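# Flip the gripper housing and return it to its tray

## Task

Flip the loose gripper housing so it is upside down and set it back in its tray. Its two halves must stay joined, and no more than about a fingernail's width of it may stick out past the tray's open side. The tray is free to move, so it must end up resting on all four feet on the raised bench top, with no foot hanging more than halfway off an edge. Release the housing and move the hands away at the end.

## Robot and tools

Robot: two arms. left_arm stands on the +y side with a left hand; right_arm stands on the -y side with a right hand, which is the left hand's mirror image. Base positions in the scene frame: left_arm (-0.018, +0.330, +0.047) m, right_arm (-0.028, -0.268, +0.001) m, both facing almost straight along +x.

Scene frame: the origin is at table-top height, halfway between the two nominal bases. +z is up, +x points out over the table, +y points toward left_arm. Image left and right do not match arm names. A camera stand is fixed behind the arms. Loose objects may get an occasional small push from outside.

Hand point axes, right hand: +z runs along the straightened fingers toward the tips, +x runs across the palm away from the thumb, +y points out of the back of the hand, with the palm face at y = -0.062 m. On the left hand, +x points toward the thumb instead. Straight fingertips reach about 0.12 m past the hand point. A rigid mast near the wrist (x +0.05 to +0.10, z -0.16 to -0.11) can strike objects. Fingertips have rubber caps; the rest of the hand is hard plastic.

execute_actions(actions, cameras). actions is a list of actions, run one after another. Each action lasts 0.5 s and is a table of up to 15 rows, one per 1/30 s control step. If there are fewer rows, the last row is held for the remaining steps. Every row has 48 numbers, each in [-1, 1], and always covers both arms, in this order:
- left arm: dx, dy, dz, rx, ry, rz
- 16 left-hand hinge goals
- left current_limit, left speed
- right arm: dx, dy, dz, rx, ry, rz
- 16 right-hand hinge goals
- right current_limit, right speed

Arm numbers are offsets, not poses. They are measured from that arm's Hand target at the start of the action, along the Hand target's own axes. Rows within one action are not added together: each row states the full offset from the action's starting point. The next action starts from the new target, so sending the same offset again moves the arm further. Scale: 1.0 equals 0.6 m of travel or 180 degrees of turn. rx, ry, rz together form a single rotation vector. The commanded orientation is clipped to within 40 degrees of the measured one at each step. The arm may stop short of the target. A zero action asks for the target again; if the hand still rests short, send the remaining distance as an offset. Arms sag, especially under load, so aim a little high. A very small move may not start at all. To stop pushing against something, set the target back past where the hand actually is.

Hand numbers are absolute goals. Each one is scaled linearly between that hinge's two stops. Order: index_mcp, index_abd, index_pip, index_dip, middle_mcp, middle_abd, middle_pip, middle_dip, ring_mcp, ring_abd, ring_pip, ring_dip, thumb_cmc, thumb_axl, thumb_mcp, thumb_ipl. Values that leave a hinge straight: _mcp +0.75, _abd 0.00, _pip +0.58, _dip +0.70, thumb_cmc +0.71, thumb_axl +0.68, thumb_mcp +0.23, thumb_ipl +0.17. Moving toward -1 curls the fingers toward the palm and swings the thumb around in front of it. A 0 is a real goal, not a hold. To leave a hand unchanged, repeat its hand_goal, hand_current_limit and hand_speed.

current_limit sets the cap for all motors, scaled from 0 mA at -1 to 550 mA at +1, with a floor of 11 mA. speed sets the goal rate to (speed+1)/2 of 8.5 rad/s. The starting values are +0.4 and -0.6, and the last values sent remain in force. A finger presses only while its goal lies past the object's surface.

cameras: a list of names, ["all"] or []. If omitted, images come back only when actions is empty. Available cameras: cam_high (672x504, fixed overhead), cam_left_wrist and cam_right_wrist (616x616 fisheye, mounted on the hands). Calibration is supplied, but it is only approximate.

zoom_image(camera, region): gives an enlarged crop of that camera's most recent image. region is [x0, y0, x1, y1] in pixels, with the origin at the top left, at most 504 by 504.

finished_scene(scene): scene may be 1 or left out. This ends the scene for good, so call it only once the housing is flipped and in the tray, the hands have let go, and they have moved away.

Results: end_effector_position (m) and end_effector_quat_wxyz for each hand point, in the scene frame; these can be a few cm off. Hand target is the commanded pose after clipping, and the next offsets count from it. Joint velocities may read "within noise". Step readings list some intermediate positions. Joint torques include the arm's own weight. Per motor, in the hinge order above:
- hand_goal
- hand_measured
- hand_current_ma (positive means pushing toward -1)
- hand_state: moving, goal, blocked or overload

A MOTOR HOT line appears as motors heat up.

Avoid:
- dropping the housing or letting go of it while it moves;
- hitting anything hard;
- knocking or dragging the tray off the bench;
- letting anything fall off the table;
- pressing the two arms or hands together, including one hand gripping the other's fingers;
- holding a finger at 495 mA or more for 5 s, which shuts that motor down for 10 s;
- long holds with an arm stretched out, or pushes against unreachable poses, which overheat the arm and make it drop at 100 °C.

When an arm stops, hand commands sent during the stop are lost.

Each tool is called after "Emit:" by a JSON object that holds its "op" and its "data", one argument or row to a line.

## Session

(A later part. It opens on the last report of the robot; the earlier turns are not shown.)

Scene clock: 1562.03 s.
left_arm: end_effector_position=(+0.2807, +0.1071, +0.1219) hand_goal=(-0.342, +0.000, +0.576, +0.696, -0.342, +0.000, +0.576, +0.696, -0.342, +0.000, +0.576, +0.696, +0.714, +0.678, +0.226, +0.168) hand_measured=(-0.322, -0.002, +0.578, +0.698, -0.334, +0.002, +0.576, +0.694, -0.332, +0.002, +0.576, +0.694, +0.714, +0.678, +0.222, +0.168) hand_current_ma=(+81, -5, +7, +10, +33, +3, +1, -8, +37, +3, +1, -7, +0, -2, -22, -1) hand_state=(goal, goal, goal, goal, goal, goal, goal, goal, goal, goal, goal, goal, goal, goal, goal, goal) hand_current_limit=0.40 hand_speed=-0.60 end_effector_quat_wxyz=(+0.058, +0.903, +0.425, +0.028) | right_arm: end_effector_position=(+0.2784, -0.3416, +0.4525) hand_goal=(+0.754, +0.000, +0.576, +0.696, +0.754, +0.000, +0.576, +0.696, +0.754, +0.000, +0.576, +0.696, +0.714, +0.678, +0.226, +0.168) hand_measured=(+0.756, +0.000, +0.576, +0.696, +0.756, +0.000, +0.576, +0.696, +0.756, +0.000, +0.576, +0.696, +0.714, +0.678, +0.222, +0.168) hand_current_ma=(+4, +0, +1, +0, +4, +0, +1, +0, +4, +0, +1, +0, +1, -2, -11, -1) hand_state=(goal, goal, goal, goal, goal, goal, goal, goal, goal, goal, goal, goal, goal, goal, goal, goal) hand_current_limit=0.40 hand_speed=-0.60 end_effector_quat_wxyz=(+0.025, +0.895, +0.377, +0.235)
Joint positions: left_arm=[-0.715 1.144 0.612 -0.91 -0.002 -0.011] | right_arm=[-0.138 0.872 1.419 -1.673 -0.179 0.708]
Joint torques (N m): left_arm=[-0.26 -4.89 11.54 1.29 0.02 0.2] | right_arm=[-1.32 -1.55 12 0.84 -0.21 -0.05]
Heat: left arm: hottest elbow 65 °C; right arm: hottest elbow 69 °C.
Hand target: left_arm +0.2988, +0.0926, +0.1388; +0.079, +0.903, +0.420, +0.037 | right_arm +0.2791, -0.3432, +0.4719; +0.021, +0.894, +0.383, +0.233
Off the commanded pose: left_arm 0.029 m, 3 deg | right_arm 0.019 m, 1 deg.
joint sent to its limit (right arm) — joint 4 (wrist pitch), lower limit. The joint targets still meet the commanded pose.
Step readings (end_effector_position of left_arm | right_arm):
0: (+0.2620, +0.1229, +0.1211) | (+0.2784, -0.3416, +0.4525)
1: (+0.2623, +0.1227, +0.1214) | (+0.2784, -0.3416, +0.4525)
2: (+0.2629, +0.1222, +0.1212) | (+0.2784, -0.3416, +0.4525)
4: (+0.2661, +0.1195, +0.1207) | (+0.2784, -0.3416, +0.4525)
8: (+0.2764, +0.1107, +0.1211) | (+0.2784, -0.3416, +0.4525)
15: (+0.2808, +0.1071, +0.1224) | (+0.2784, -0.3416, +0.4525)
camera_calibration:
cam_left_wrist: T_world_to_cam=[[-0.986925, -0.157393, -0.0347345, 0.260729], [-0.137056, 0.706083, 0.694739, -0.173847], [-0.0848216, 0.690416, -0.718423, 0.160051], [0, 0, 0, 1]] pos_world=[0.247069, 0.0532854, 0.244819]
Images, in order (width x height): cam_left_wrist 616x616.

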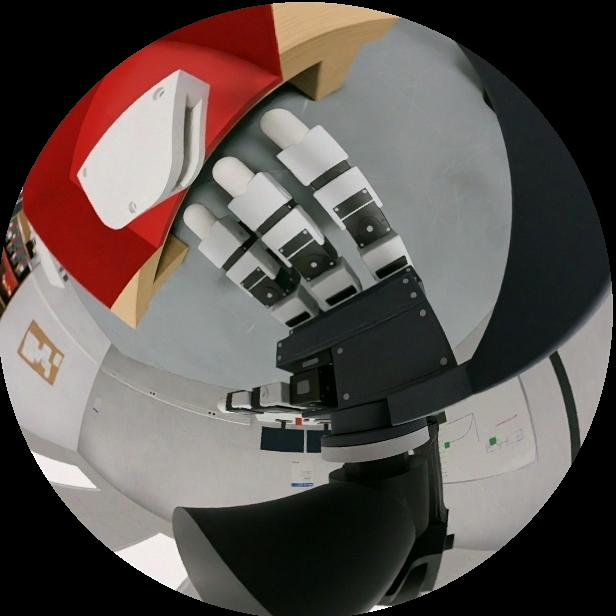

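Emit:
{"op": "execute_actions", "data": {
  "actions": [
    [[0,0.0044,-0.0246,0,0,0,-0.342,0,0.576,0.696,-0.342,0,0.576,0.696,-0.342,0,0.576,0.696,0.714,0.678,0.226,0.168,0.4,-0.6,0,0,0,0,0,0,0.754,0,0.576,0.696,0.754,0,0.576,0.696,0.754,0,0.576,0.696,0.714,0.678,0.226,0.168,0.4,-0.6]],
    [[0,0.0044,-0.0246,0,0,0,-0.342,0,0.576,0.696,-0.342,0,0.576,0.696,-0.342,0,0.576,0.696,0.714,0.678,0.226,0.168,0.4,-0.6,0,0,0,0,0,0,0.754,0,0.576,0.696,0.754,0,0.576,0.696,0.754,0,0.576,0.696,0.714,0.678,0.226,0.168,0.4,-0.6]]
  ],
  "cameras": ["cam_high","cam_left_wrist"]
}}

Emit:
{"op": "zoom_image", "data": {
  "camera": "cam_left_wrist",
  "region": [100, 60, 360, 320]
}}

Emit:
{"op": "zoom_image", "data": {
  "camera": "cam_high",
  "region": [240, 195, 360, 315]
}}

Scene clock: 1576.40 s.
left_arm: end_effector_position=(+0.2839, +0.1044, +0.1430) hand_goal=(-0.342, +0.000, +0.576, +0.696, -0.342, +0.000, +0.576, +0.696, -0.342, +0.000, +0.576, +0.696, +0.714, +0.678, +0.226, +0.168) hand_measured=(-0.322, -0.002, +0.578, +0.698, -0.328, +0.002, +0.580, +0.696, -0.330, +0.002, +0.580, +0.696, +0.714, +0.678, +0.222, +0.168) hand_current_ma=(+81, -5, +7, +10, +52, +3, +14, -1, +51, +3, +10, -2, +0, -2, -22, -1) hand_state=(goal, goal, goal, goal, goal, goal, goal, goal, goal, goal, goal, goal, goal, goal, goal, goal) hand_current_limit=0.40 hand_speed=-0.60 end_effector_quat_wxyz=(+0.055, +0.903, +0.425, +0.027) | right_arm: end_effector_position=(+0.2784, -0.3416, +0.4525) hand_goal=(+0.754, +0.000, +0.576, +0.696, +0.754, +0.000, +0.576, +0.696, +0.754, +0.000, +0.576, +0.696, +0.714, +0.678, +0.226, +0.168) hand_measured=(+0.756, +0.000, +0.576, +0.696, +0.756, +0.000, +0.576, +0.696, +0.756, +0.000, +0.576, +0.696, +0.714, +0.678, +0.222, +0.168) hand_current_ma=(+4, +0, +1, +0, +4, +0, +1, +0, +4, +0, +1, +0, +1, -2, -11, -1) hand_state=(goal, goal, goal, goal, goal, goal, goal, goal, goal, goal, goal, goal, goal, goal, goal, goal) hand_current_limit=0.40 hand_speed=-0.60 end_effector_quat_wxyz=(+0.025, +0.895, +0.377, +0.235)
Joint positions: left_arm=[-0.715 1.125 0.664 -0.987 -0.002 -0.011] | right_arm=[-0.138 0.872 1.419 -1.673 -0.179 0.708]
Joint torques (N m): left_arm=[-0.97 -6.36 12.03 0.54 0.04 0.19] | right_arm=[-0.91 -1.49 11.95 0.81 -0.21 -0.07]
Heat: left arm: hottest elbow 64 °C; right arm: hottest elbow 69 °C.
Hand target: left_arm +0.2989, +0.0925, +0.1690; +0.079, +0.903, +0.420, +0.037 | right_arm +0.2791, -0.3432, +0.4719; +0.021, +0.894, +0.383, +0.233
Off the commanded pose: left_arm 0.032 m, 3 deg | right_arm 0.019 m, 1 deg.
joint sent to its limit (right arm) — joint 4 (wrist pitch), lower limit. The joint targets still meet the commanded pose.
Step readings (end_effector_position of left_arm | right_arm):
0: (+0.2807, +0.1071, +0.1217) | (+0.2784, -0.3416, +0.4525)
1: (+0.2808, +0.1070, +0.1219) | (+0.2784, -0.3416, +0.4525)
2: (+0.2810, +0.1068, +0.1223) | (+0.2784, -0.3416, +0.4525)
4: (+0.2814, +0.1065, +0.1237) | (+0.2784, -0.3416, +0.4525)
8: (+0.2838, +0.1045, +0.1287) | (+0.2784, -0.3416, +0.4525)
15: (+0.2847, +0.1037, +0.1308) | (+0.2784, -0.3416, +0.4525)
16: (+0.2846, +0.1038, +0.1308) | (+0.2784, -0.3416, +0.4525)
17: (+0.2841, +0.1042, +0.1309) | (+0.2784, -0.3416, +0.4525)
19: (+0.2829, +0.1052, +0.1320) | (+0.2784, -0.3416, +0.4525)
23: (+0.2836, +0.1046, +0.1392) | (+0.2784, -0.3416, +0.4525)
30: (+0.2840, +0.1043, +0.1430) | (+0.2784, -0.3416, +0.4525)
camera_calibration:
cam_left_wrist: T_world_to_cam=[[-0.987077, -0.157301, -0.0305694, 0.263627], [-0.133681, 0.703141, 0.698371, -0.187324], [-0.08836, 0.693433, -0.715083, 0.177514], [0, 0, 0, 1]] pos_world=[0.250864, 0.0500903, 0.265818]
Images, in order (width x height): cam_high 672x504, cam_left_wrist 616x616.

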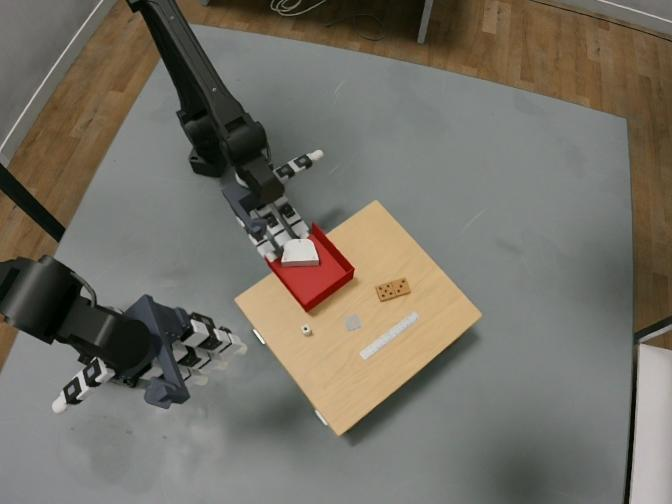

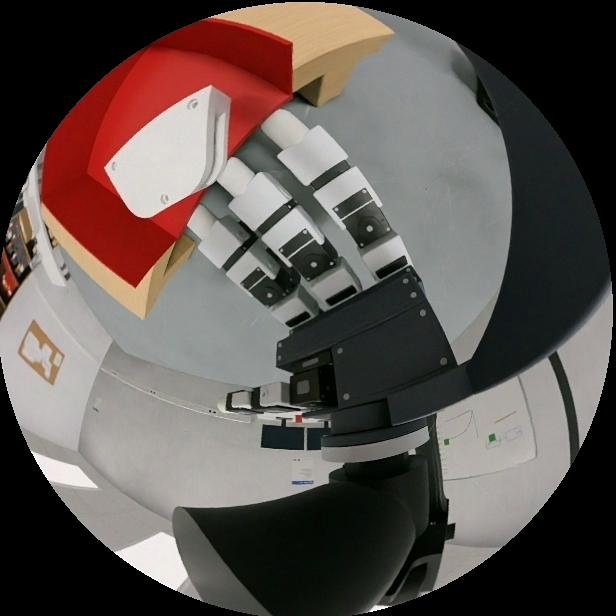

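Scaled by 1.938 from the camera's 616x616 image, which has a finer 880x880 frame.

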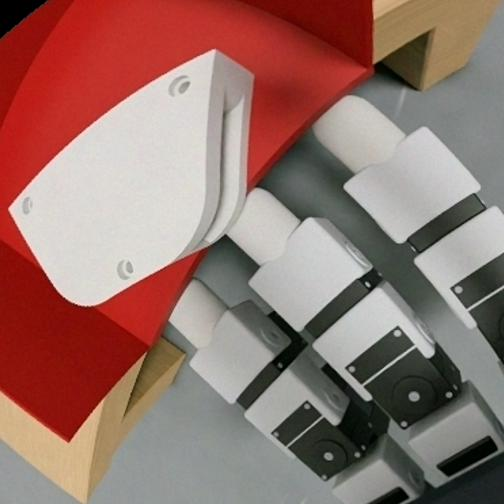

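Scaled by 4.200 from the camera's 672x504 image, which has a finer 960x720 frame.

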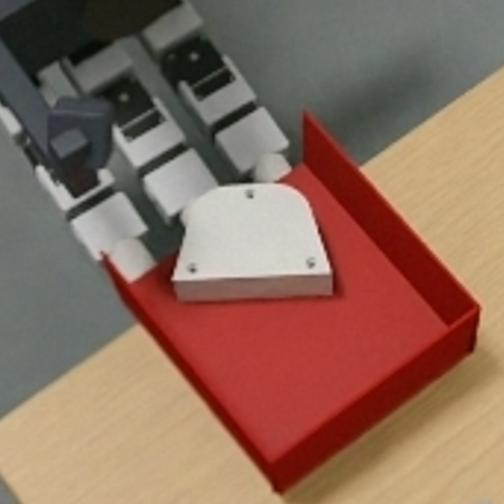

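Emit:
{"op": "execute_actions", "data": {
  "actions": [
    [[0,0.0044,-0.0246,0,0,0,-0.342,0,0.576,0.696,-0.342,0,0.576,0.696,-0.342,0,0.576,0.696,0.714,0.678,0.226,0.168,0.4,-0.6,0,0,0,0,0,0,0.754,0,0.576,0.696,0.754,0,0.576,0.696,0.754,0,0.576,0.696,0.714,0.678,0.226,0.168,0.4,-0.6]],
    [[0,0.0044,-0.0246,0,0,0,-0.342,0,0.576,0.696,-0.342,0,0.576,0.696,-0.342,0,0.576,0.696,0.714,0.678,0.226,0.168,0.4,-0.6,0,0,0,0,0,0,0.754,0,0.576,0.696,0.754,0,0.576,0.696,0.754,0,0.576,0.696,0.714,0.678,0.226,0.168,0.4,-0.6]]
  ],
  "cameras": ["cam_high","cam_left_wrist"]
}}

Emit:
{"op": "zoom_image", "data": {
  "camera": "cam_left_wrist",
  "region": [100, 60, 360, 320]
}}

Emit:
{"op": "zoom_image", "data": {
  "camera": "cam_high",
  "region": [240, 195, 360, 315]
}}

Scene clock: 1587.70 s.
left_arm: end_effector_position=(+0.2839, +0.1043, +0.1705) hand_goal=(-0.342, +0.000, +0.576, +0.696, -0.342, +0.000, +0.576, +0.696, -0.342, +0.000, +0.576, +0.696, +0.714, +0.678, +0.226, +0.168) hand_measured=(-0.322, -0.002, +0.580, +0.698, -0.326, +0.002, +0.582, +0.696, -0.330, +0.002, +0.580, +0.696, +0.714, +0.678, +0.222, +0.168) hand_current_ma=(+81, -5, +11, +10, +62, +3, +21, +2, +51, +3, +10, -2, +0, -2, -22, -1) hand_state=(goal, goal, goal, goal, goal, goal, goal, goal, goal, goal, goal, goal, goal, goal, goal, goal) hand_current_limit=0.40 hand_speed=-0.60 end_effector_quat_wxyz=(+0.053, +0.903, +0.425, +0.026) | right_arm: end_effector_position=(+0.2784, -0.3416, +0.4525) hand_goal=(+0.754, +0.000, +0.576, +0.696, +0.754, +0.000, +0.576, +0.696, +0.754, +0.000, +0.576, +0.696, +0.714, +0.678, +0.226, +0.168) hand_measured=(+0.756, +0.000, +0.576, +0.696, +0.756, +0.000, +0.576, +0.696, +0.756, +0.000, +0.576, +0.696, +0.714, +0.678, +0.222, +0.168) hand_current_ma=(+4, +0, +1, +0, +4, +0, +1, +0, +4, +0, +1, +0, +1, -2, -11, -1) hand_state=(goal, goal, goal, goal, goal, goal, goal, goal, goal, goal, goal, goal, goal, goal, goal, goal) hand_current_limit=0.40 hand_speed=-0.60 end_effector_quat_wxyz=(+0.025, +0.895, +0.377, +0.235)
Joint positions: left_arm=[-0.715 1.09 0.72 -1.083 -0.002 -0.011] | right_arm=[-0.138 0.872 1.419 -1.673 -0.179 0.708]
Joint torques (N m): left_arm=[-0.5 -6.89 12.56 0.49 -0.05 0.23] | right_arm=[-1.08 -1.32 11.96 0.88 -0.21 -0.09]
Heat: left arm: hottest elbow 65 °C; right arm: hottest elbow 69 °C.
Hand target: left_arm +0.2989, +0.0925, +0.1990; +0.079, +0.903, +0.420, +0.037 | right_arm +0.2791, -0.3432, +0.4719; +0.021, +0.894, +0.383, +0.233
Off the commanded pose: left_arm 0.034 m, 3 deg | right_arm 0.019 m, 1 deg.
joint sent to its limit (right arm) — joint 4 (wrist pitch), lower limit. The joint targets still meet the commanded pose.
Step readings (end_effector_position of left_arm | right_arm):
0: (+0.2838, +0.1044, +0.1429) | (+0.2784, -0.3416, +0.4525)
1: (+0.2839, +0.1044, +0.1430) | (+0.2784, -0.3416, +0.4525)
2: (+0.2835, +0.1047, +0.1433) | (+0.2784, -0.3416, +0.4525)
4: (+0.2828, +0.1053, +0.1453) | (+0.2784, -0.3416, +0.4525)
8: (+0.2830, +0.1051, +0.1518) | (+0.2784, -0.3416, +0.4525)
15: (+0.2831, +0.1051, +0.1550) | (+0.2784, -0.3416, +0.4525)
16: (+0.2830, +0.1051, +0.1551) | (+0.2784, -0.3416, +0.4525)
17: (+0.2827, +0.1054, +0.1554) | (+0.2784, -0.3416, +0.4525)
19: (+0.2822, +0.1058, +0.1574) | (+0.2784, -0.3416, +0.4525)
23: (+0.2833, +0.1049, +0.1656) | (+0.2784, -0.3416, +0.4525)
30: (+0.2840, +0.1043, +0.1705) | (+0.2784, -0.3416, +0.4525)
camera_calibration:
cam_left_wrist: T_world_to_cam=[[-0.987186, -0.157217, -0.0273118, 0.263962], [-0.13102, 0.700892, 0.701131, -0.207551], [-0.0910873, 0.695725, -0.712509, 0.197313], [0, 0, 0, 1]] pos_world=[0.251359, 0.0496941, 0.293317]
Images, in order (width x height): cam_high 672x504, cam_left_wrist 616x616.

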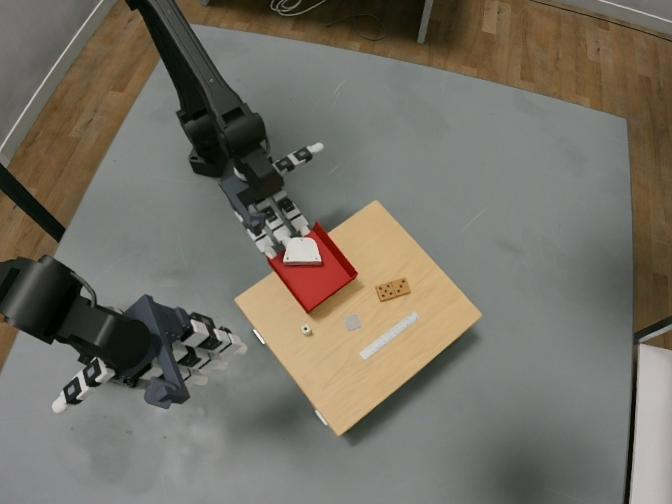

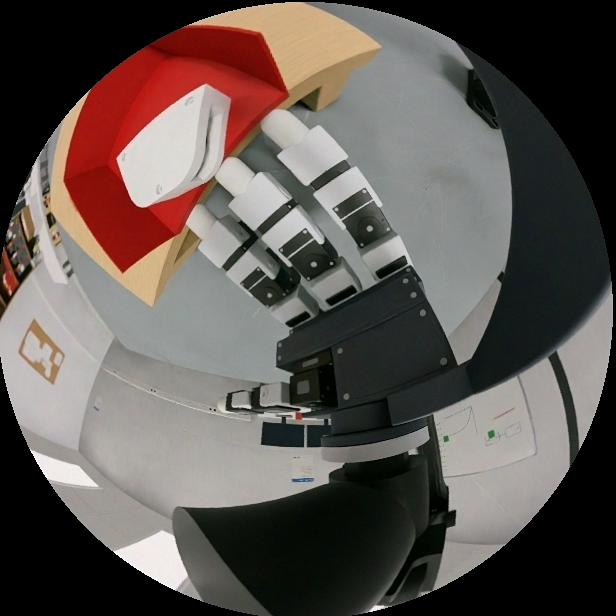

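Scaled by 1.938 from the camera's 616x616 image, which has a finer 880x880 frame.

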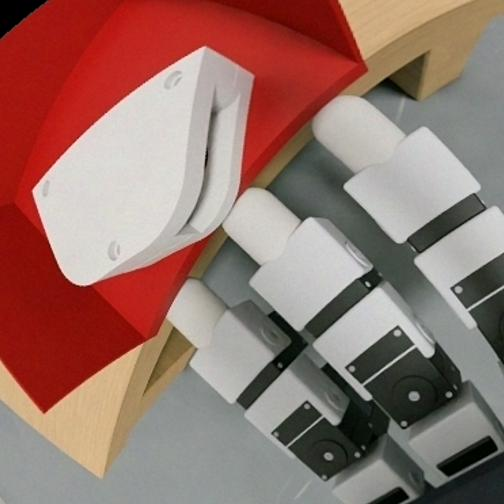

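Scaled by 4.200 from the camera's 672x504 image, which has a finer 960x720 frame.

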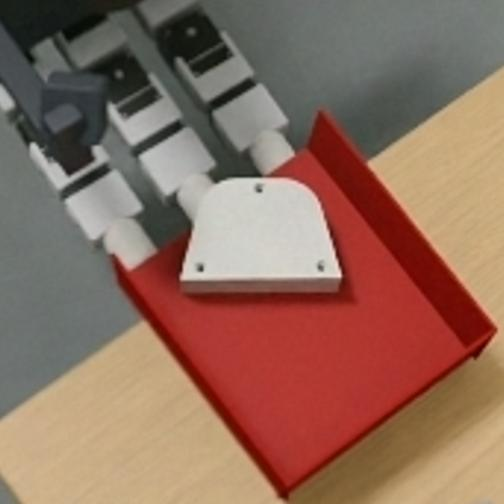

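Emit:
{"op": "execute_actions", "data": {
  "actions": [
    [[0,0.0246,0.0043,0,0,0,-0.342,0,0.576,0.696,-0.342,0,0.576,0.696,-0.342,0,0.576,0.696,0.714,0.678,0.226,0.168,0.4,-0.6,0,0,0,0,0,0,0.754,0,0.576,0.696,0.754,0,0.576,0.696,0.754,0,0.576,0.696,0.714,0.678,0.226,0.168,0.4,-0.6]],
    [[0,0.0246,0.0043,0,0,0,-0.342,0,0.576,0.696,-0.342,0,0.576,0.696,-0.342,0,0.576,0.696,0.714,0.678,0.226,0.168,0.4,-0.6,0,0,0,0,0,0,0.754,0,0.576,0.696,0.754,0,0.576,0.696,0.754,0,0.576,0.696,0.714,0.678,0.226,0.168,0.4,-0.6]]
  ],
  "cameras": ["cam_high","cam_left_wrist"]
}}

Emit:
{"op": "zoom_image", "data": {
  "camera": "cam_left_wrist",
  "region": [100, 60, 360, 320]
}}

Emit:
{"op": "zoom_image", "data": {
  "camera": "cam_high",
  "region": [240, 195, 360, 315]
}}

Scene clock: 1594.53 s.
left_arm: end_effector_position=(+0.3015, +0.0895, +0.1754) hand_goal=(-0.342, +0.000, +0.576, +0.696, -0.342, +0.000, +0.576, +0.696, -0.342, +0.000, +0.576, +0.696, +0.714, +0.678, +0.226, +0.168) hand_measured=(-0.322, -0.002, +0.580, +0.698, -0.326, +0.002, +0.582, +0.696, -0.330, +0.002, +0.580, +0.696, +0.714, +0.678, +0.222, +0.168) hand_current_ma=(+79, -5, +11, +8, +62, +3, +21, +2, +52, +3, +10, -2, +0, -2, -22, -1) hand_state=(goal, goal, goal, goal, goal, goal, goal, goal, goal, goal, goal, goal, goal, goal, goal, goal) hand_current_limit=0.40 hand_speed=-0.60 end_effector_quat_wxyz=(+0.052, +0.903, +0.425, +0.025) | right_arm: end_effector_position=(+0.2784, -0.3416, +0.4525) hand_goal=(+0.754, +0.000, +0.576, +0.696, +0.754, +0.000, +0.576, +0.696, +0.754, +0.000, +0.576, +0.696, +0.714, +0.678, +0.226, +0.168) hand_measured=(+0.756, +0.000, +0.576, +0.696, +0.756, +0.000, +0.576, +0.696, +0.756, +0.000, +0.576, +0.696, +0.714, +0.678, +0.222, +0.168) hand_current_ma=(+4, +0, +1, +0, +4, +0, +1, +0, +4, +0, +1, +0, +1, -2, -11, -1) hand_state=(goal, goal, goal, goal, goal, goal, goal, goal, goal, goal, goal, goal, goal, goal, goal, goal) hand_current_limit=0.40 hand_speed=-0.60 end_effector_quat_wxyz=(+0.025, +0.895, +0.377, +0.235)
Joint positions: left_arm=[-0.715 1.155 0.782 -1.082 -0.002 -0.011] | right_arm=[-0.138 0.872 1.419 -1.673 -0.179 0.708]
Joint torques (N m): left_arm=[-0.44 -6.83 12.97 1.29 -0.01 0.23] | right_arm=[-1.32 -1.49 11.88 0.8 -0.24 -0.07]
Heat: left arm: hottest elbow 66 °C; right arm: hottest elbow 69 °C.
Hand target: left_arm +0.3219, +0.0731, +0.1990; +0.079, +0.903, +0.420, +0.037 | right_arm +0.2791, -0.3432, +0.4719; +0.021, +0.894, +0.383, +0.233
Off the commanded pose: left_arm 0.035 m, 3 deg | right_arm 0.019 m, 1 deg.
joint sent to its limit (right arm) — joint 4 (wrist pitch), lower limit. The joint targets still meet the commanded pose.
Step readings (end_effector_position of left_arm | right_arm):
0: (+0.2839, +0.1043, +0.1705) | (+0.2784, -0.3416, +0.4525)
1: (+0.2841, +0.1042, +0.1707) | (+0.2784, -0.3416, +0.4525)
2: (+0.2844, +0.1040, +0.1712) | (+0.2784, -0.3416, +0.4525)
4: (+0.2857, +0.1029, +0.1728) | (+0.2784, -0.3416, +0.4525)
8: (+0.2908, +0.0985, +0.1773) | (+0.2784, -0.3416, +0.4525)
15: (+0.2928, +0.0969, +0.1772) | (+0.2784, -0.3416, +0.4525)
16: (+0.2928, +0.0969, +0.1770) | (+0.2784, -0.3416, +0.4525)
17: (+0.2932, +0.0965, +0.1768) | (+0.2784, -0.3416, +0.4525)
19: (+0.2949, +0.0950, +0.1764) | (+0.2784, -0.3416, +0.4525)
23: (+0.3000, +0.0908, +0.1754) | (+0.2784, -0.3416, +0.4525)
30: (+0.3015, +0.0895, +0.1754) | (+0.2784, -0.3416, +0.4525)
camera_calibration:
cam_left_wrist: T_world_to_cam=[[-0.987257, -0.157104, -0.0253152, 0.278794], [-0.129338, 0.699525, 0.702806, -0.198895], [-0.0927053, 0.697125, -0.710931, 0.212925], [0, 0, 0, 1]] pos_world=[0.269256, 0.0344965, 0.298217]
Images, in order (width x height): cam_high 672x504, cam_left_wrist 616x616.

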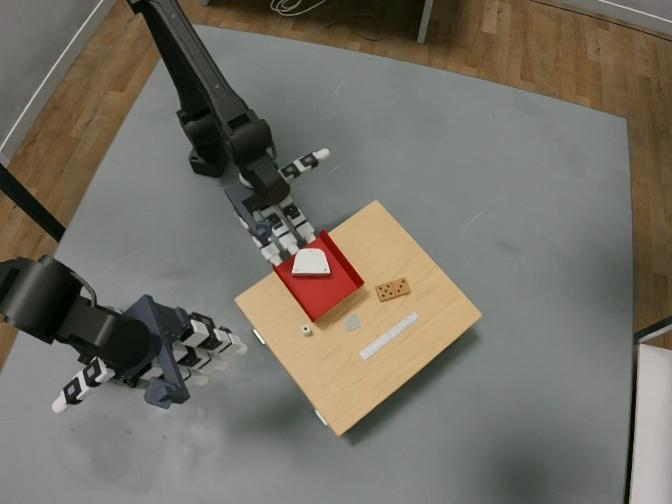

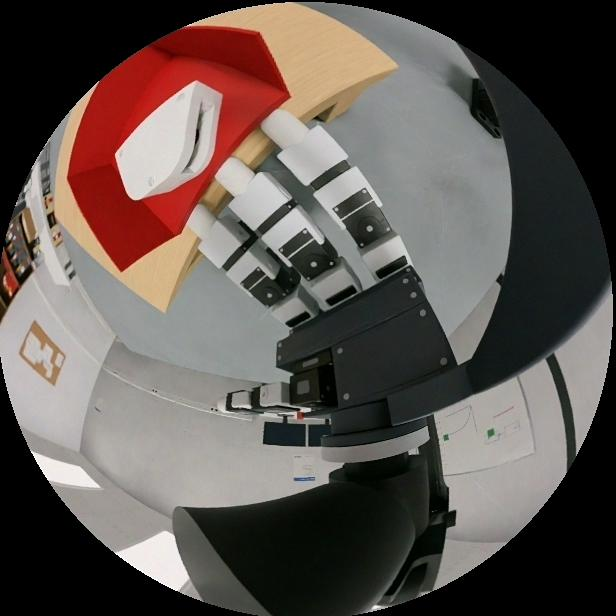

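Scaled by 1.938 from the camera's 616x616 image, which has a finer 880x880 frame.

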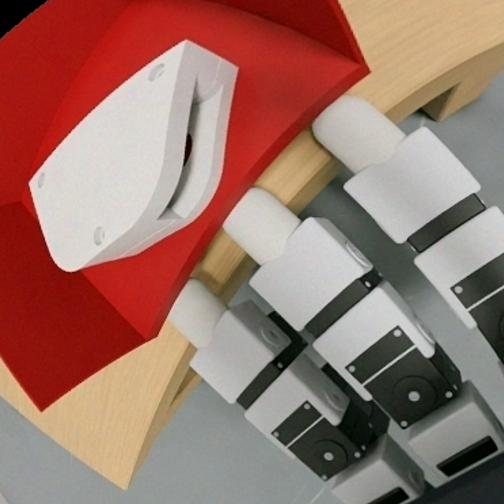

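Scaled by 4.200 from the camera's 672x504 image, which has a finer 960x720 frame.

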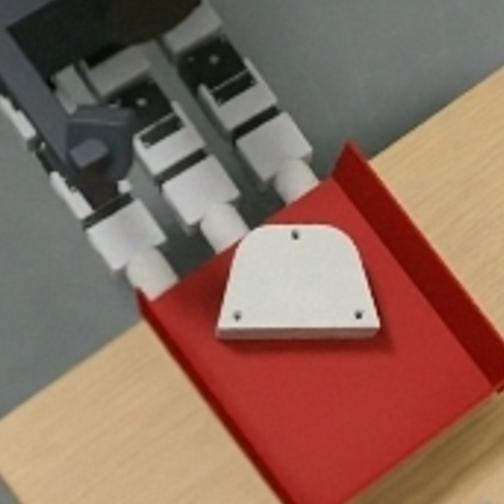

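Emit:
{"op": "execute_actions", "data": {
  "actions": [
    [[0,0.0115,0.002,0,0,0,-0.342,0,0.576,0.696,-0.342,0,0.576,0.696,-0.342,0,0.576,0.696,0.714,0.678,0.226,0.168,0.4,-0.6,0,0,0,0,0,0,0.754,0,0.576,0.696,0.754,0,0.576,0.696,0.754,0,0.576,0.696,0.714,0.678,0.226,0.168,0.4,-0.6]],
    [[0,-0.0046,0.0263,0,0,0,-0.342,0,0.576,0.696,-0.342,0,0.576,0.696,-0.342,0,0.576,0.696,0.714,0.678,0.226,0.168,0.4,-0.6,0,0,0,0,0,0,0.754,0,0.576,0.696,0.754,0,0.576,0.696,0.754,0,0.576,0.696,0.714,0.678,0.226,0.168,0.4,-0.6]]
  ],
  "cameras": ["cam_high","cam_left_wrist"]
}}

Emit:
{"op": "zoom_image", "data": {
  "camera": "cam_left_wrist",
  "region": [100, 60, 360, 320]
}}

Emit:
{"op": "zoom_image", "data": {
  "camera": "cam_high",
  "region": [240, 195, 360, 315]
}}

Scene clock: 1608.90 s.
left_arm: end_effector_position=(+0.3155, +0.0776, +0.1729) hand_goal=(-0.342, +0.000, +0.576, +0.696, -0.342, +0.000, +0.576, +0.696, -0.342, +0.000, +0.576, +0.696, +0.714, +0.678, +0.226, +0.168) hand_measured=(-0.324, -0.002, +0.580, +0.698, -0.326, +0.002, +0.582, +0.696, -0.328, +0.002, +0.580, +0.696, +0.714, +0.678, +0.222, +0.168) hand_current_ma=(+78, -5, +11, +8, +62, +3, +21, +2, +52, +3, +11, -2, +0, -2, -22, -1) hand_state=(goal, goal, goal, goal, goal, goal, goal, goal, goal, goal, goal, goal, goal, goal, goal, goal) hand_current_limit=0.40 hand_speed=-0.60 end_effector_quat_wxyz=(+0.064, +0.903, +0.424, +0.030) | right_arm: end_effector_position=(+0.2784, -0.3416, +0.4525) hand_goal=(+0.754, +0.000, +0.576, +0.696, +0.754, +0.000, +0.576, +0.696, +0.754, +0.000, +0.576, +0.696, +0.714, +0.678, +0.226, +0.168) hand_measured=(+0.756, +0.000, +0.576, +0.696, +0.756, +0.000, +0.576, +0.696, +0.756, +0.000, +0.576, +0.696, +0.714, +0.678, +0.222, +0.168) hand_current_ma=(+4, +0, +1, +0, +4, +0, +1, +0, +4, +0, +1, +0, +1, -2, -11, -1) hand_state=(goal, goal, goal, goal, goal, goal, goal, goal, goal, goal, goal, goal, goal, goal, goal, goal) hand_current_limit=0.40 hand_speed=-0.60 end_effector_quat_wxyz=(+0.025, +0.895, +0.377, +0.235)
Joint positions: left_arm=[-0.715 1.197 0.798 -1.029 -0.002 -0.011] | right_arm=[-0.138 0.872 1.419 -1.673 -0.179 0.708]
Joint torques (N m): left_arm=[-0.32 -6.24 10.44 1.14 0.02 0.22] | right_arm=[-1.32 -1.85 11.99 0.88 -0.21 -0.05]
Heat: left arm: hottest elbow 68 °C; right arm: hottest elbow 69 °C.
Hand target: left_arm +0.3272, +0.0686, +0.1830; +0.079, +0.903, +0.420, +0.037 | right_arm +0.2791, -0.3432, +0.4719; +0.021, +0.894, +0.383, +0.233
Off the commanded pose: left_arm 0.018 m, 2 deg | right_arm 0.019 m, 1 deg.
joint sent to its limit (right arm) — joint 4 (wrist pitch), lower limit. The joint targets still meet the commanded pose.
Step readings (end_effector_position of left_arm | right_arm):
0: (+0.3015, +0.0895, +0.1754) | (+0.2784, -0.3416, +0.4525)
1: (+0.3015, +0.0895, +0.1752) | (+0.2784, -0.3416, +0.4525)
2: (+0.3017, +0.0893, +0.1755) | (+0.2784, -0.3416, +0.4525)
4: (+0.3027, +0.0884, +0.1756) | (+0.2784, -0.3416, +0.4525)
8: (+0.3056, +0.0860, +0.1759) | (+0.2784, -0.3416, +0.4525)
15: (+0.3068, +0.0849, +0.1761) | (+0.2784, -0.3416, +0.4525)
16: (+0.3069, +0.0849, +0.1761) | (+0.2784, -0.3416, +0.4525)
17: (+0.3075, +0.0844, +0.1762) | (+0.2784, -0.3416, +0.4525)
19: (+0.3101, +0.0822, +0.1764) | (+0.2784, -0.3416, +0.4525)
23: (+0.3140, +0.0789, +0.1743) | (+0.2784, -0.3416, +0.4525)
30: (+0.3154, +0.0777, +0.1729) | (+0.2784, -0.3416, +0.4525)
camera_calibration:
cam_left_wrist: T_world_to_cam=[[-0.986536, -0.157802, -0.0429489, 0.293442], [-0.143778, 0.71172, 0.687592, -0.180904], [-0.0779356, 0.684509, -0.724826, 0.219403], [0, 0, 0, 1]] pos_world=[0.280581, 0.0248757, 0.296021]
Images, in order (width x height): cam_high 672x504, cam_left_wrist 616x616.

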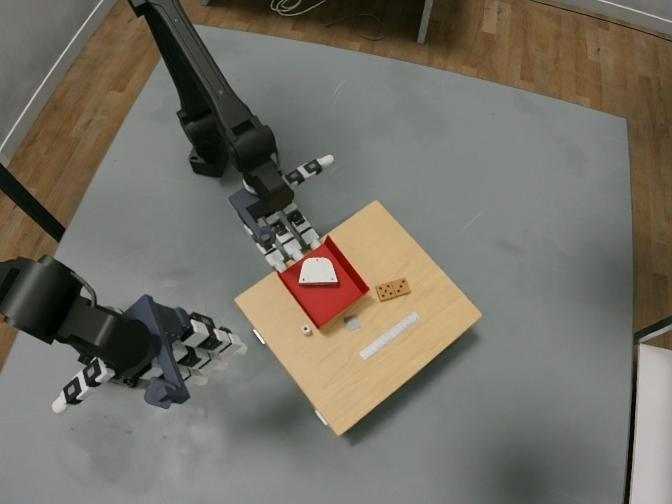

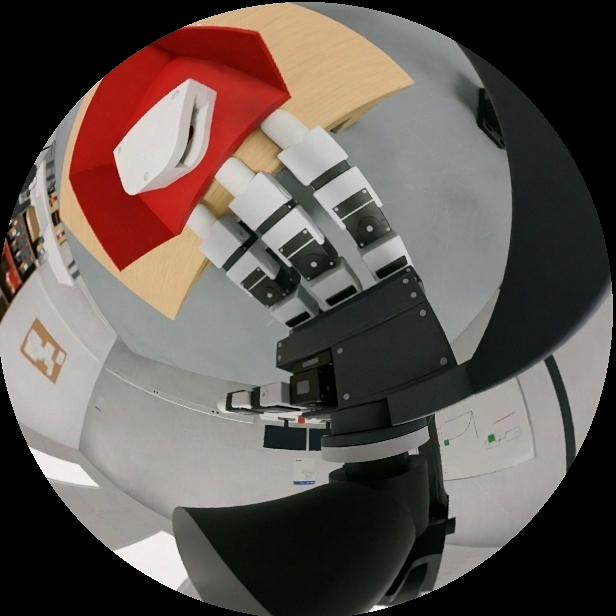

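Scaled by 1.938 from the camera's 616x616 image, which has a finer 880x880 frame.

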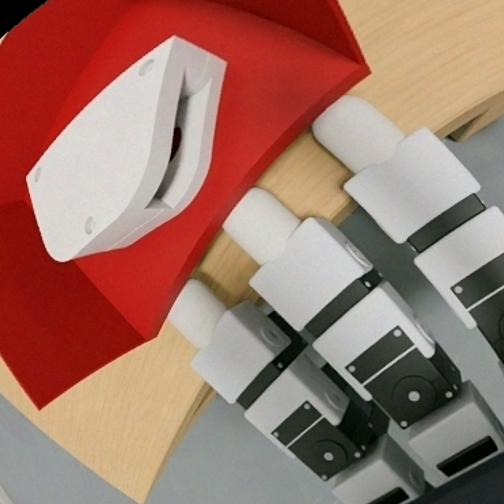

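Scaled by 4.200 from the camera's 672x504 image, which has a finer 960x720 frame.

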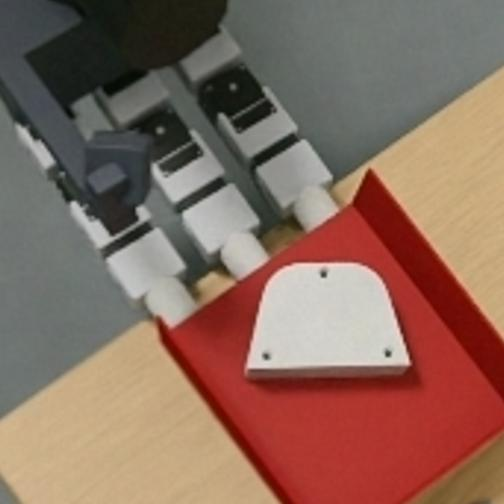

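Emit:
{"op": "execute_actions", "data": {
  "actions": [
    [[0,-0.0046,0.0263,0,0,0,-0.342,0,0.576,0.696,-0.342,0,0.576,0.696,-0.342,0,0.576,0.696,0.714,0.678,0.226,0.168,0.4,-0.6,0,0,0,0,0,0,0.754,0,0.576,0.696,0.754,0,0.576,0.696,0.754,0,0.576,0.696,0.714,0.678,0.226,0.168,0.4,-0.6]],
    [[0,-0.0328,-0.0058,0,0,0,-0.342,0,0.576,0.696,-0.342,0,0.576,0.696,-0.342,0,0.576,0.696,0.714,0.678,0.226,0.168,0.4,-0.6,0,0,0,0,0,0,0.754,0,0.576,0.696,0.754,0,0.576,0.696,0.754,0,0.576,0.696,0.714,0.678,0.226,0.168,0.4,-0.6]]
  ],
  "cameras": ["cam_high","cam_left_wrist"]
}}

Emit:
{"op": "zoom_image", "data": {
  "camera": "cam_left_wrist",
  "region": [100, 60, 360, 320]
}}

Emit:
{"op": "zoom_image", "data": {
  "camera": "cam_high",
  "region": [255, 215, 375, 335]
}}

Scene clock: 1618.97 s.
left_arm: end_effector_position=(+0.3114, +0.0810, +0.1632) hand_goal=(-0.342, +0.000, +0.576, +0.696, -0.342, +0.000, +0.576, +0.696, -0.342, +0.000, +0.576, +0.696, +0.714, +0.678, +0.226, +0.168) hand_measured=(-0.332, +0.000, +0.578, +0.696, -0.330, +0.002, +0.578, +0.696, -0.328, +0.000, +0.580, +0.696, +0.714, +0.678, +0.222, +0.168) hand_current_ma=(+36, -1, +4, +3, +45, +3, +7, +2, +53, +1, +11, -2, +0, -2, -22, -1) hand_state=(goal, goal, goal, goal, goal, goal, goal, goal, goal, goal, goal, goal, goal, goal, goal, goal) hand_current_limit=0.40 hand_speed=-0.60 end_effector_quat_wxyz=(+0.074, +0.902, +0.424, +0.035) | right_arm: end_effector_position=(+0.2784, -0.3416, +0.4525) hand_goal=(+0.754, +0.000, +0.576, +0.696, +0.754, +0.000, +0.576, +0.696, +0.754, +0.000, +0.576, +0.696, +0.714, +0.678, +0.226, +0.168) hand_measured=(+0.756, +0.000, +0.576, +0.696, +0.756, +0.000, +0.576, +0.696, +0.756, +0.000, +0.576, +0.696, +0.714, +0.678, +0.222, +0.168) hand_current_ma=(+4, +0, +1, +0, +4, +0, +1, +0, +4, +0, +1, +0, +1, -2, -11, -1) hand_state=(goal, goal, goal, goal, goal, goal, goal, goal, goal, goal, goal, goal, goal, goal, goal, goal) hand_current_limit=0.40 hand_speed=-0.60 end_effector_quat_wxyz=(+0.025, +0.895, +0.377, +0.235)
Joint positions: left_arm=[-0.715 1.183 0.751 -0.976 -0.002 -0.011] | right_arm=[-0.138 0.872 1.419 -1.673 -0.179 0.708]
Joint torques (N m): left_arm=[-0.26 -7.94 8.17 0.77 0.04 0.22] | right_arm=[-1.44 -1.73 11.96 0.81 -0.21 -0.06]
Heat: left arm: hottest elbow 65 °C; right arm: hottest elbow 69 °C.
Hand target: left_arm +0.3120, +0.0815, +0.1670; +0.079, +0.903, +0.420, +0.037 | right_arm +0.2791, -0.3432, +0.4719; +0.021, +0.894, +0.383, +0.233
Off the commanded pose: left_arm 0.004 m, 1 deg | right_arm 0.019 m, 1 deg.
joint sent to its limit (right arm) — joint 4 (wrist pitch), lower limit. The joint targets still meet the commanded pose.
Step readings (end_effector_position of left_arm | right_arm):
0: (+0.3155, +0.0776, +0.1730) | (+0.2784, -0.3416, +0.4525)
1: (+0.3156, +0.0775, +0.1730) | (+0.2784, -0.3416, +0.4525)
2: (+0.3163, +0.0769, +0.1732) | (+0.2784, -0.3416, +0.4525)
4: (+0.3190, +0.0746, +0.1735) | (+0.2784, -0.3416, +0.4525)
8: (+0.3197, +0.0741, +0.1692) | (+0.2784, -0.3416, +0.4525)
15: (+0.3196, +0.0742, +0.1656) | (+0.2784, -0.3416, +0.4525)
16: (+0.3194, +0.0744, +0.1652) | (+0.2784, -0.3416, +0.4525)
17: (+0.3190, +0.0747, +0.1644) | (+0.2784, -0.3416, +0.4525)
19: (+0.3182, +0.0754, +0.1635) | (+0.2784, -0.3416, +0.4525)
23: (+0.3138, +0.0790, +0.1633) | (+0.2784, -0.3416, +0.4525)
30: (+0.3114, +0.0810, +0.1632) | (+0.2784, -0.3416, +0.4525)
camera_calibration:
cam_left_wrist: T_world_to_cam=[[-0.985799, -0.158014, -0.0568499, 0.291619], [-0.154541, 0.721177, 0.675294, -0.172605], [-0.0657068, 0.674489, -0.735355, 0.208452], [0, 0, 0, 1]] pos_world=[0.2745, 0.0299597, 0.286424]
Images, in order (width x height): cam_high 672x504, cam_left_wrist 616x616.

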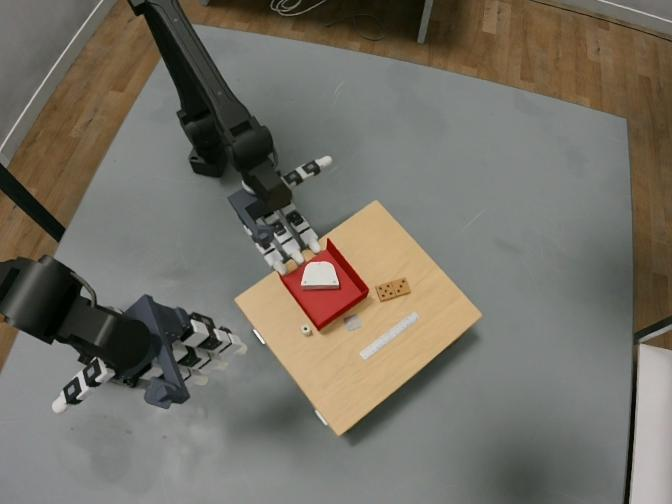

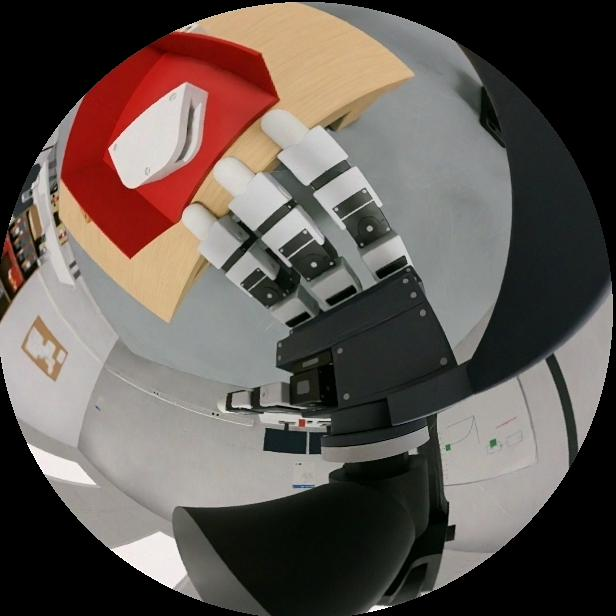

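Scaled by 1.938 from the camera's 616x616 image, which has a finer 880x880 frame.

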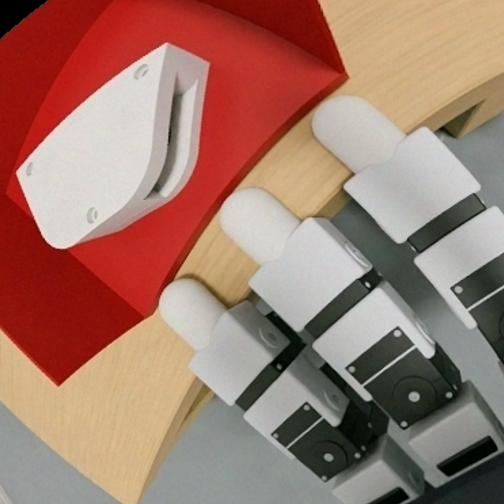

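Scaled by 4.200 from the camera's 672x504 image, which has a finer 960x720 frame.

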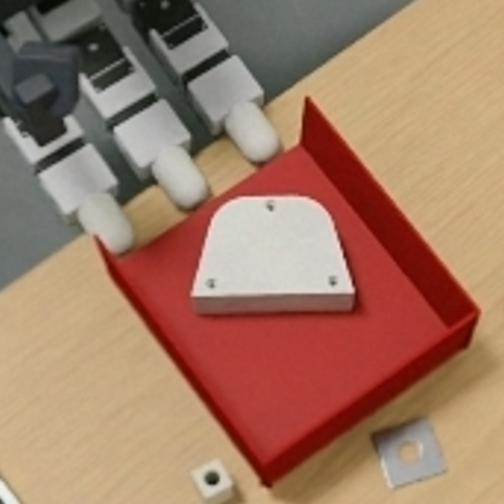

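Emit:
{"op": "execute_actions", "data": {
  "actions": [
    [[0,-0.0347,-0.0907,0,0,0,-0.342,0,0.576,0.696,-0.342,0,0.576,0.696,-0.342,0,0.576,0.696,0.714,0.678,0.226,0.168,0.4,-0.6,0,0,0,0,0,0,0.754,0,0.576,0.696,0.754,0,0.576,0.696,0.754,0,0.576,0.696,0.714,0.678,0.226,0.168,0.4,-0.6]],
    [[0,-0.0347,-0.0907,0,0,0,-0.45,0,-0.6,0.116,-0.45,0,-0.6,0.116,-0.45,0,-0.6,0.116,0.357,0.678,0,-0.37,0.4,-0.6,0,0,0,0,0,0,0.754,0,0.576,0.696,0.754,0,0.576,0.696,0.754,0,0.576,0.696,0.714,0.678,0.226,0.168,0.4,-0.6]],
    [[0,0,0,-0.0492,0.0491,0.0585,-0.45,0,-0.7,0.116,-0.45,0,-0.7,0.116,-0.45,0,-0.7,0.116,0.357,0.678,0,-0.37,0.4,-0.6,0,0,0,0,0,0,0.754,0,0.576,0.696,0.754,0,0.576,0.696,0.754,0,0.576,0.696,0.714,0.678,0.226,0.168,0.4,-0.6]],
    [[0,0,0,-0.0492,0.0491,0.0585,-0.45,0,-0.7,0.116,-0.45,0,-0.7,0.116,-0.45,0,-0.7,0.116,0.357,0.678,0,-0.37,0.4,-0.6,0,0,0,0,0,0,0.754,0,0.576,0.696,0.754,0,0.576,0.696,0.754,0,0.576,0.696,0.714,0.678,0.226,0.168,0.4,-0.6]],
    [[0,0,0,-0.0492,0.0491,0.0585,-0.45,0,-0.7,0.116,-0.45,0,-0.7,0.116,-0.45,0,-0.7,0.116,0.357,0.678,0,-0.37,0.4,-0.6,0,0,0,0,0,0,0.754,0,0.576,0.696,0.754,0,0.576,0.696,0.754,0,0.576,0.696,0.714,0.678,0.226,0.168,0.4,-0.6]],
    [[0,0,0,-0.0492,0.0491,0.0585,-0.45,0,-0.7,0.116,-0.45,0,-0.7,0.116,-0.45,0,-0.7,0.116,0.357,0.678,0,-0.37,0.4,-0.6,0,0,0,0,0,0,0.754,0,0.576,0.696,0.754,0,0.576,0.696,0.754,0,0.576,0.696,0.714,0.678,0.226,0.168,0.4,-0.6]],
    [[0,0,0,-0.0492,0.0491,0.0585,-0.45,0,-0.7,0.116,-0.45,0,-0.7,0.116,-0.45,0,-0.7,0.116,0.357,0.678,0,-0.37,0.4,-0.6,0,0,0,0,0,0,0.754,0,0.576,0.696,0.754,0,0.576,0.696,0.754,0,0.576,0.696,0.714,0.678,0.226,0.168,0.4,-0.6]],
    [[0,0,0,-0.0492,0.0491,0.0585,-0.45,0,-0.7,0.116,-0.45,0,-0.7,0.116,-0.45,0,-0.7,0.116,0.357,0.678,0,-0.37,0.4,-0.6,0,0,0,0,0,0,0.754,0,0.576,0.696,0.754,0,0.576,0.696,0.754,0,0.576,0.696,0.714,0.678,0.226,0.168,0.4,-0.6]],
    [[0,0,0,-0.0492,0.0491,0.0585,-0.45,0,-0.7,0.116,-0.45,0,-0.7,0.116,-0.45,0,-0.7,0.116,0.357,0.678,0,-0.37,0.4,-0.6,0,0,0,0,0,0,0.754,0,0.576,0.696,0.754,0,0.576,0.696,0.754,0,0.576,0.696,0.714,0.678,0.226,0.168,0.4,-0.6]]
  ],
  "cameras": ["all"]
}}

Emit:
{"op": "zoom_image", "data": {
  "camera": "cam_left_wrist",
  "region": [100, 100, 420, 420]
}}

Emit:
{"op": "zoom_image", "data": {
  "camera": "cam_high",
  "region": [195, 155, 375, 335]
}}

Scene clock: 1790.63 s.
left_arm: end_effector_position=(+0.2619, +0.1189, +0.2638) hand_goal=(-0.450, +0.000, -0.700, +0.116, -0.450, +0.000, -0.700, +0.116, -0.450, +0.000, -0.700, +0.116, +0.358, +0.678, +0.000, -0.370) hand_measured=(-0.430, +0.000, -0.672, +0.122, -0.446, +0.002, -0.698, +0.118, -0.446, +0.000, -0.698, +0.118, +0.362, +0.678, -0.002, -0.370) hand_current_ma=(+79, -1, +108, +24, +11, +3, +7, +9, +12, +1, +6, +8, +10, +1, -12, +3) hand_state=(goal, goal, blocked, goal, goal, goal, goal, goal, goal, goal, goal, goal, goal, goal, goal, goal) hand_current_limit=0.40 hand_speed=-0.60 end_effector_quat_wxyz=(+0.247, +0.673, -0.240, +0.655) | right_arm: end_effector_position=(+0.2784, -0.3416, +0.4525) hand_goal=(+0.754, +0.000, +0.576, +0.696, +0.754, +0.000, +0.576, +0.696, +0.754, +0.000, +0.576, +0.696, +0.714, +0.678, +0.226, +0.168) hand_measured=(+0.756, +0.000, +0.576, +0.696, +0.756, +0.000, +0.576, +0.696, +0.756, +0.000, +0.576, +0.696, +0.714, +0.678, +0.222, +0.168) hand_current_ma=(+4, +0, +1, +0, +4, +0, +1, +0, +4, +0, +1, +0, +1, -2, -11, -1) hand_state=(goal, goal, goal, goal, goal, goal, goal, goal, goal, goal, goal, goal, goal, goal, goal, goal) hand_current_limit=0.40 hand_speed=-0.60 end_effector_quat_wxyz=(+0.025, +0.895, +0.377, +0.235)
Joint positions: left_arm=[-0.174 1.027 0.159 0.845 0.542 1.564] | right_arm=[-0.138 0.872 1.419 -1.673 -0.179 0.708]
Joint torques (N m): left_arm=[-0.79 -2.37 7.99 2.67 0.08 -0.13] | right_arm=[-1.03 -1.38 12.05 0.83 -0.22 -0.05]
Heat: left arm: hottest elbow 52 °C; right arm: hottest elbow 70 °C.
Hand target: left_arm +0.2663, +0.1202, +0.2670; +0.243, +0.663, -0.243, +0.665 | right_arm +0.2791, -0.3432, +0.4719; +0.021, +0.894, +0.383, +0.233
Off the commanded pose: left_arm 0.005 m, 2 deg | right_arm 0.019 m, 1 deg.
joint sent to its limit (right arm) — joint 4 (wrist pitch), lower limit. The joint targets still meet the commanded pose.
Step readings (end_effector_position of left_arm | right_arm):
0: (+0.3114, +0.0810, +0.1632) | (+0.2784, -0.3416, +0.4525)
1: (+0.3112, +0.0812, +0.1635) | (+0.2784, -0.3416, +0.4525)
2: (+0.3095, +0.0826, +0.1639) | (+0.2784, -0.3416, +0.4525)
4: (+0.3017, +0.0893, +0.1688) | (+0.2784, -0.3416, +0.4525)
8: (+0.2893, +0.0997, +0.1911) | (+0.2784, -0.3416, +0.4525)
15: (+0.2814, +0.1064, +0.2013) | (+0.2784, -0.3416, +0.4525)
16: (+0.2805, +0.1072, +0.2008) | (+0.2784, -0.3416, +0.4525)
17: (+0.2783, +0.1091, +0.2006) | (+0.2784, -0.3416, +0.4525)
19: (+0.2698, +0.1163, +0.2021) | (+0.2784, -0.3416, +0.4525)
23: (+0.2588, +0.1256, +0.2221) | (+0.2784, -0.3416, +0.4525)
30: (+0.2584, +0.1260, +0.2461) | (+0.2784, -0.3416, +0.4525)
31: (+0.2588, +0.1267, +0.2462) | (+0.2784, -0.3416, +0.4525)
32: (+0.2616, +0.1285, +0.2479) | (+0.2784, -0.3416, +0.4525)
34: (+0.2685, +0.1302, +0.2535) | (+0.2784, -0.3416, +0.4525)
38: (+0.2676, +0.1293, +0.2628) | (+0.2784, -0.3416, +0.4525)
45: (+0.2655, +0.1253, +0.2642) | (+0.2784, -0.3416, +0.4525)
46: (+0.2659, +0.1254, +0.2635) | (+0.2784, -0.3416, +0.4525)
47: (+0.2686, +0.1263, +0.2638) | (+0.2784, -0.3416, +0.4525)
49: (+0.2719, +0.1281, +0.2633) | (+0.2784, -0.3416, +0.4525)
53: (+0.2667, +0.1308, +0.2581) | (+0.2784, -0.3416, +0.4525)
60: (+0.2648, +0.1233, +0.2622) | (+0.2784, -0.3416, +0.4525)
61: (+0.2653, +0.1228, +0.2624) | (+0.2784, -0.3416, +0.4525)
62: (+0.2673, +0.1229, +0.2633) | (+0.2784, -0.3416, +0.4525)
64: (+0.2693, +0.1237, +0.2641) | (+0.2784, -0.3416, +0.4525)
68: (+0.2642, +0.1257, +0.2591) | (+0.2784, -0.3416, +0.4525)
75: (+0.2652, +0.1228, +0.2611) | (+0.2784, -0.3416, +0.4525)
76: (+0.2656, +0.1225, +0.2615) | (+0.2784, -0.3416, +0.4525)
77: (+0.2666, +0.1216, +0.2626) | (+0.2784, -0.3416, +0.4525)
79: (+0.2677, +0.1217, +0.2642) | (+0.2784, -0.3416, +0.4525)
83: (+0.2648, +0.1243, +0.2594) | (+0.2784, -0.3416, +0.4525)
90: (+0.2650, +0.1220, +0.2625) | (+0.2784, -0.3416, +0.4525)
91: (+0.2650, +0.1215, +0.2632) | (+0.2784, -0.3416, +0.4525)
92: (+0.2651, +0.1203, +0.2646) | (+0.2784, -0.3416, +0.4525)
94: (+0.2652, +0.1194, +0.2668) | (+0.2784, -0.3416, +0.4525)
98: (+0.2636, +0.1222, +0.2632) | (+0.2784, -0.3416, +0.4525)
105: (+0.2641, +0.1213, +0.2658) | (+0.2784, -0.3416, +0.4525)
106: (+0.2638, +0.1205, +0.2663) | (+0.2784, -0.3416, +0.4525)
107: (+0.2627, +0.1191, +0.2679) | (+0.2784, -0.3416, +0.4525)
109: (+0.2606, +0.1176, +0.2710) | (+0.2784, -0.3416, +0.4525)
113: (+0.2620, +0.1207, +0.2685) | (+0.2784, -0.3416, +0.4525)
120: (+0.2644, +0.1199, +0.2643) | (+0.2784, -0.3416, +0.4525)
121: (+0.2637, +0.1191, +0.2650) | (+0.2784, -0.3416, +0.4525)
122: (+0.2613, +0.1178, +0.2669) | (+0.2784, -0.3416, +0.4525)
124: (+0.2582, +0.1166, +0.2701) | (+0.2784, -0.3416, +0.4525)
128: (+0.2613, +0.1198, +0.2657) | (+0.2784, -0.3416, +0.4525)
135: (+0.2622, +0.1194, +0.2608) | (+0.2784, -0.3416, +0.4525)
camera_calibration:
cam_left_wrist: T_world_to_cam=[[0.366605, 0.534296, -0.761662, 0.00401652], [-0.268378, 0.84459, 0.463293, -0.204476], [0.890828, 0.0345681, 0.453024, -0.234333], [0, 0, 0, 1]] pos_world=[0.152401, 0.178653, 0.20395]
cam_right_wrist: T_world_to_cam=[[-0.076165, -0.989258, -0.124771, -0.235705], [-0.896273, 0.0130932, 0.44331, -0.00998224], [-0.436914, 0.145593, -0.887642, 0.694908], [0, 0, 0, 1]] pos_world=[0.276716, -0.334216, 0.591846]

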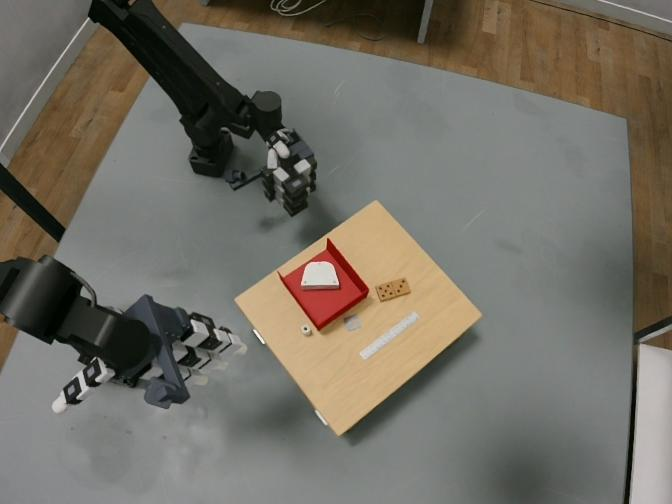

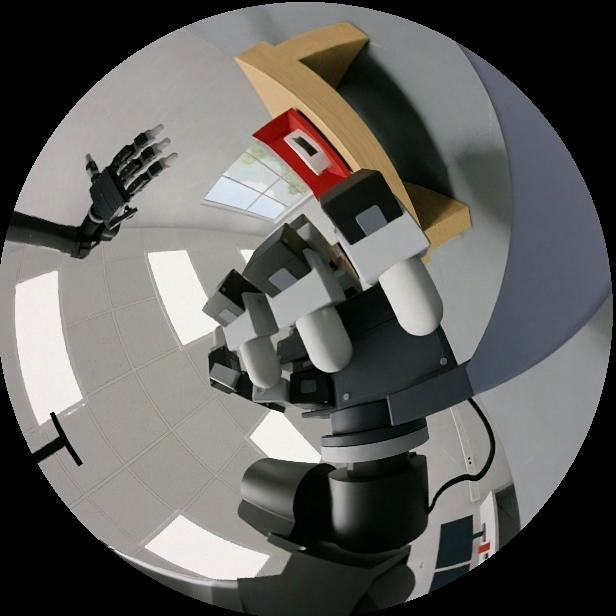

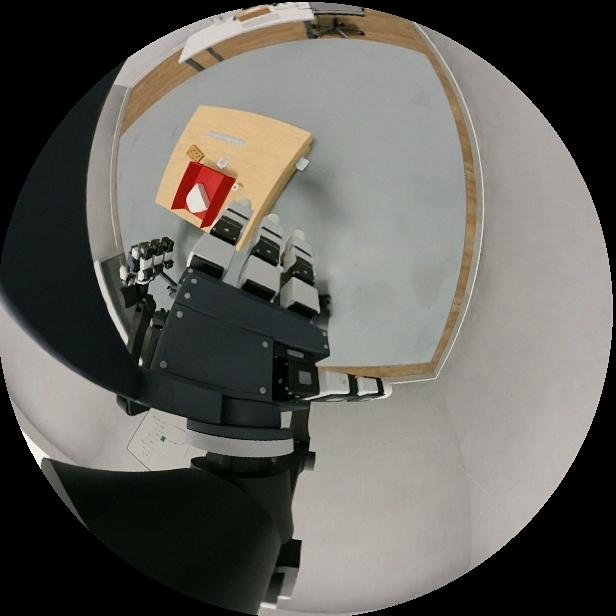

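Scaled by 1.575 from the camera's 616x616 image, which has a finer 880x880 frame.

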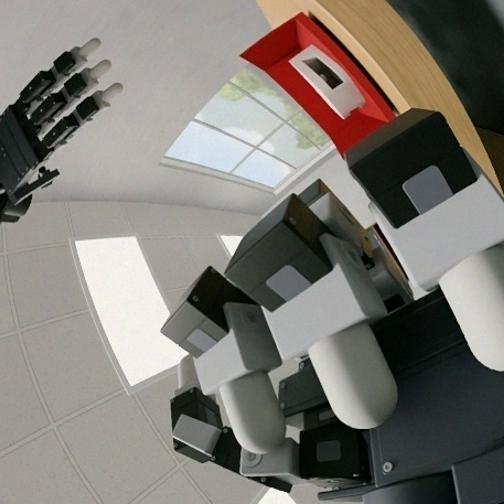

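Scaled by 2.800 from the camera's 672x504 image, which has a finer 960x720 frame.

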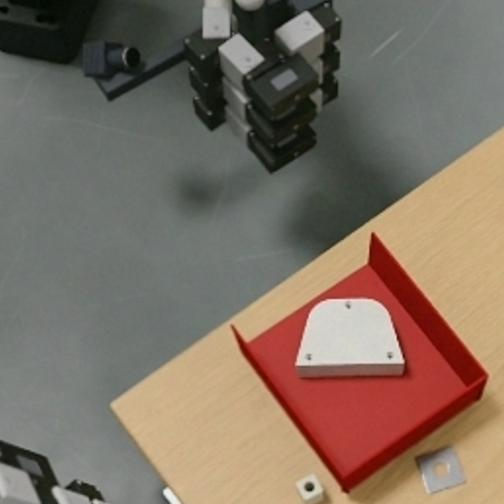

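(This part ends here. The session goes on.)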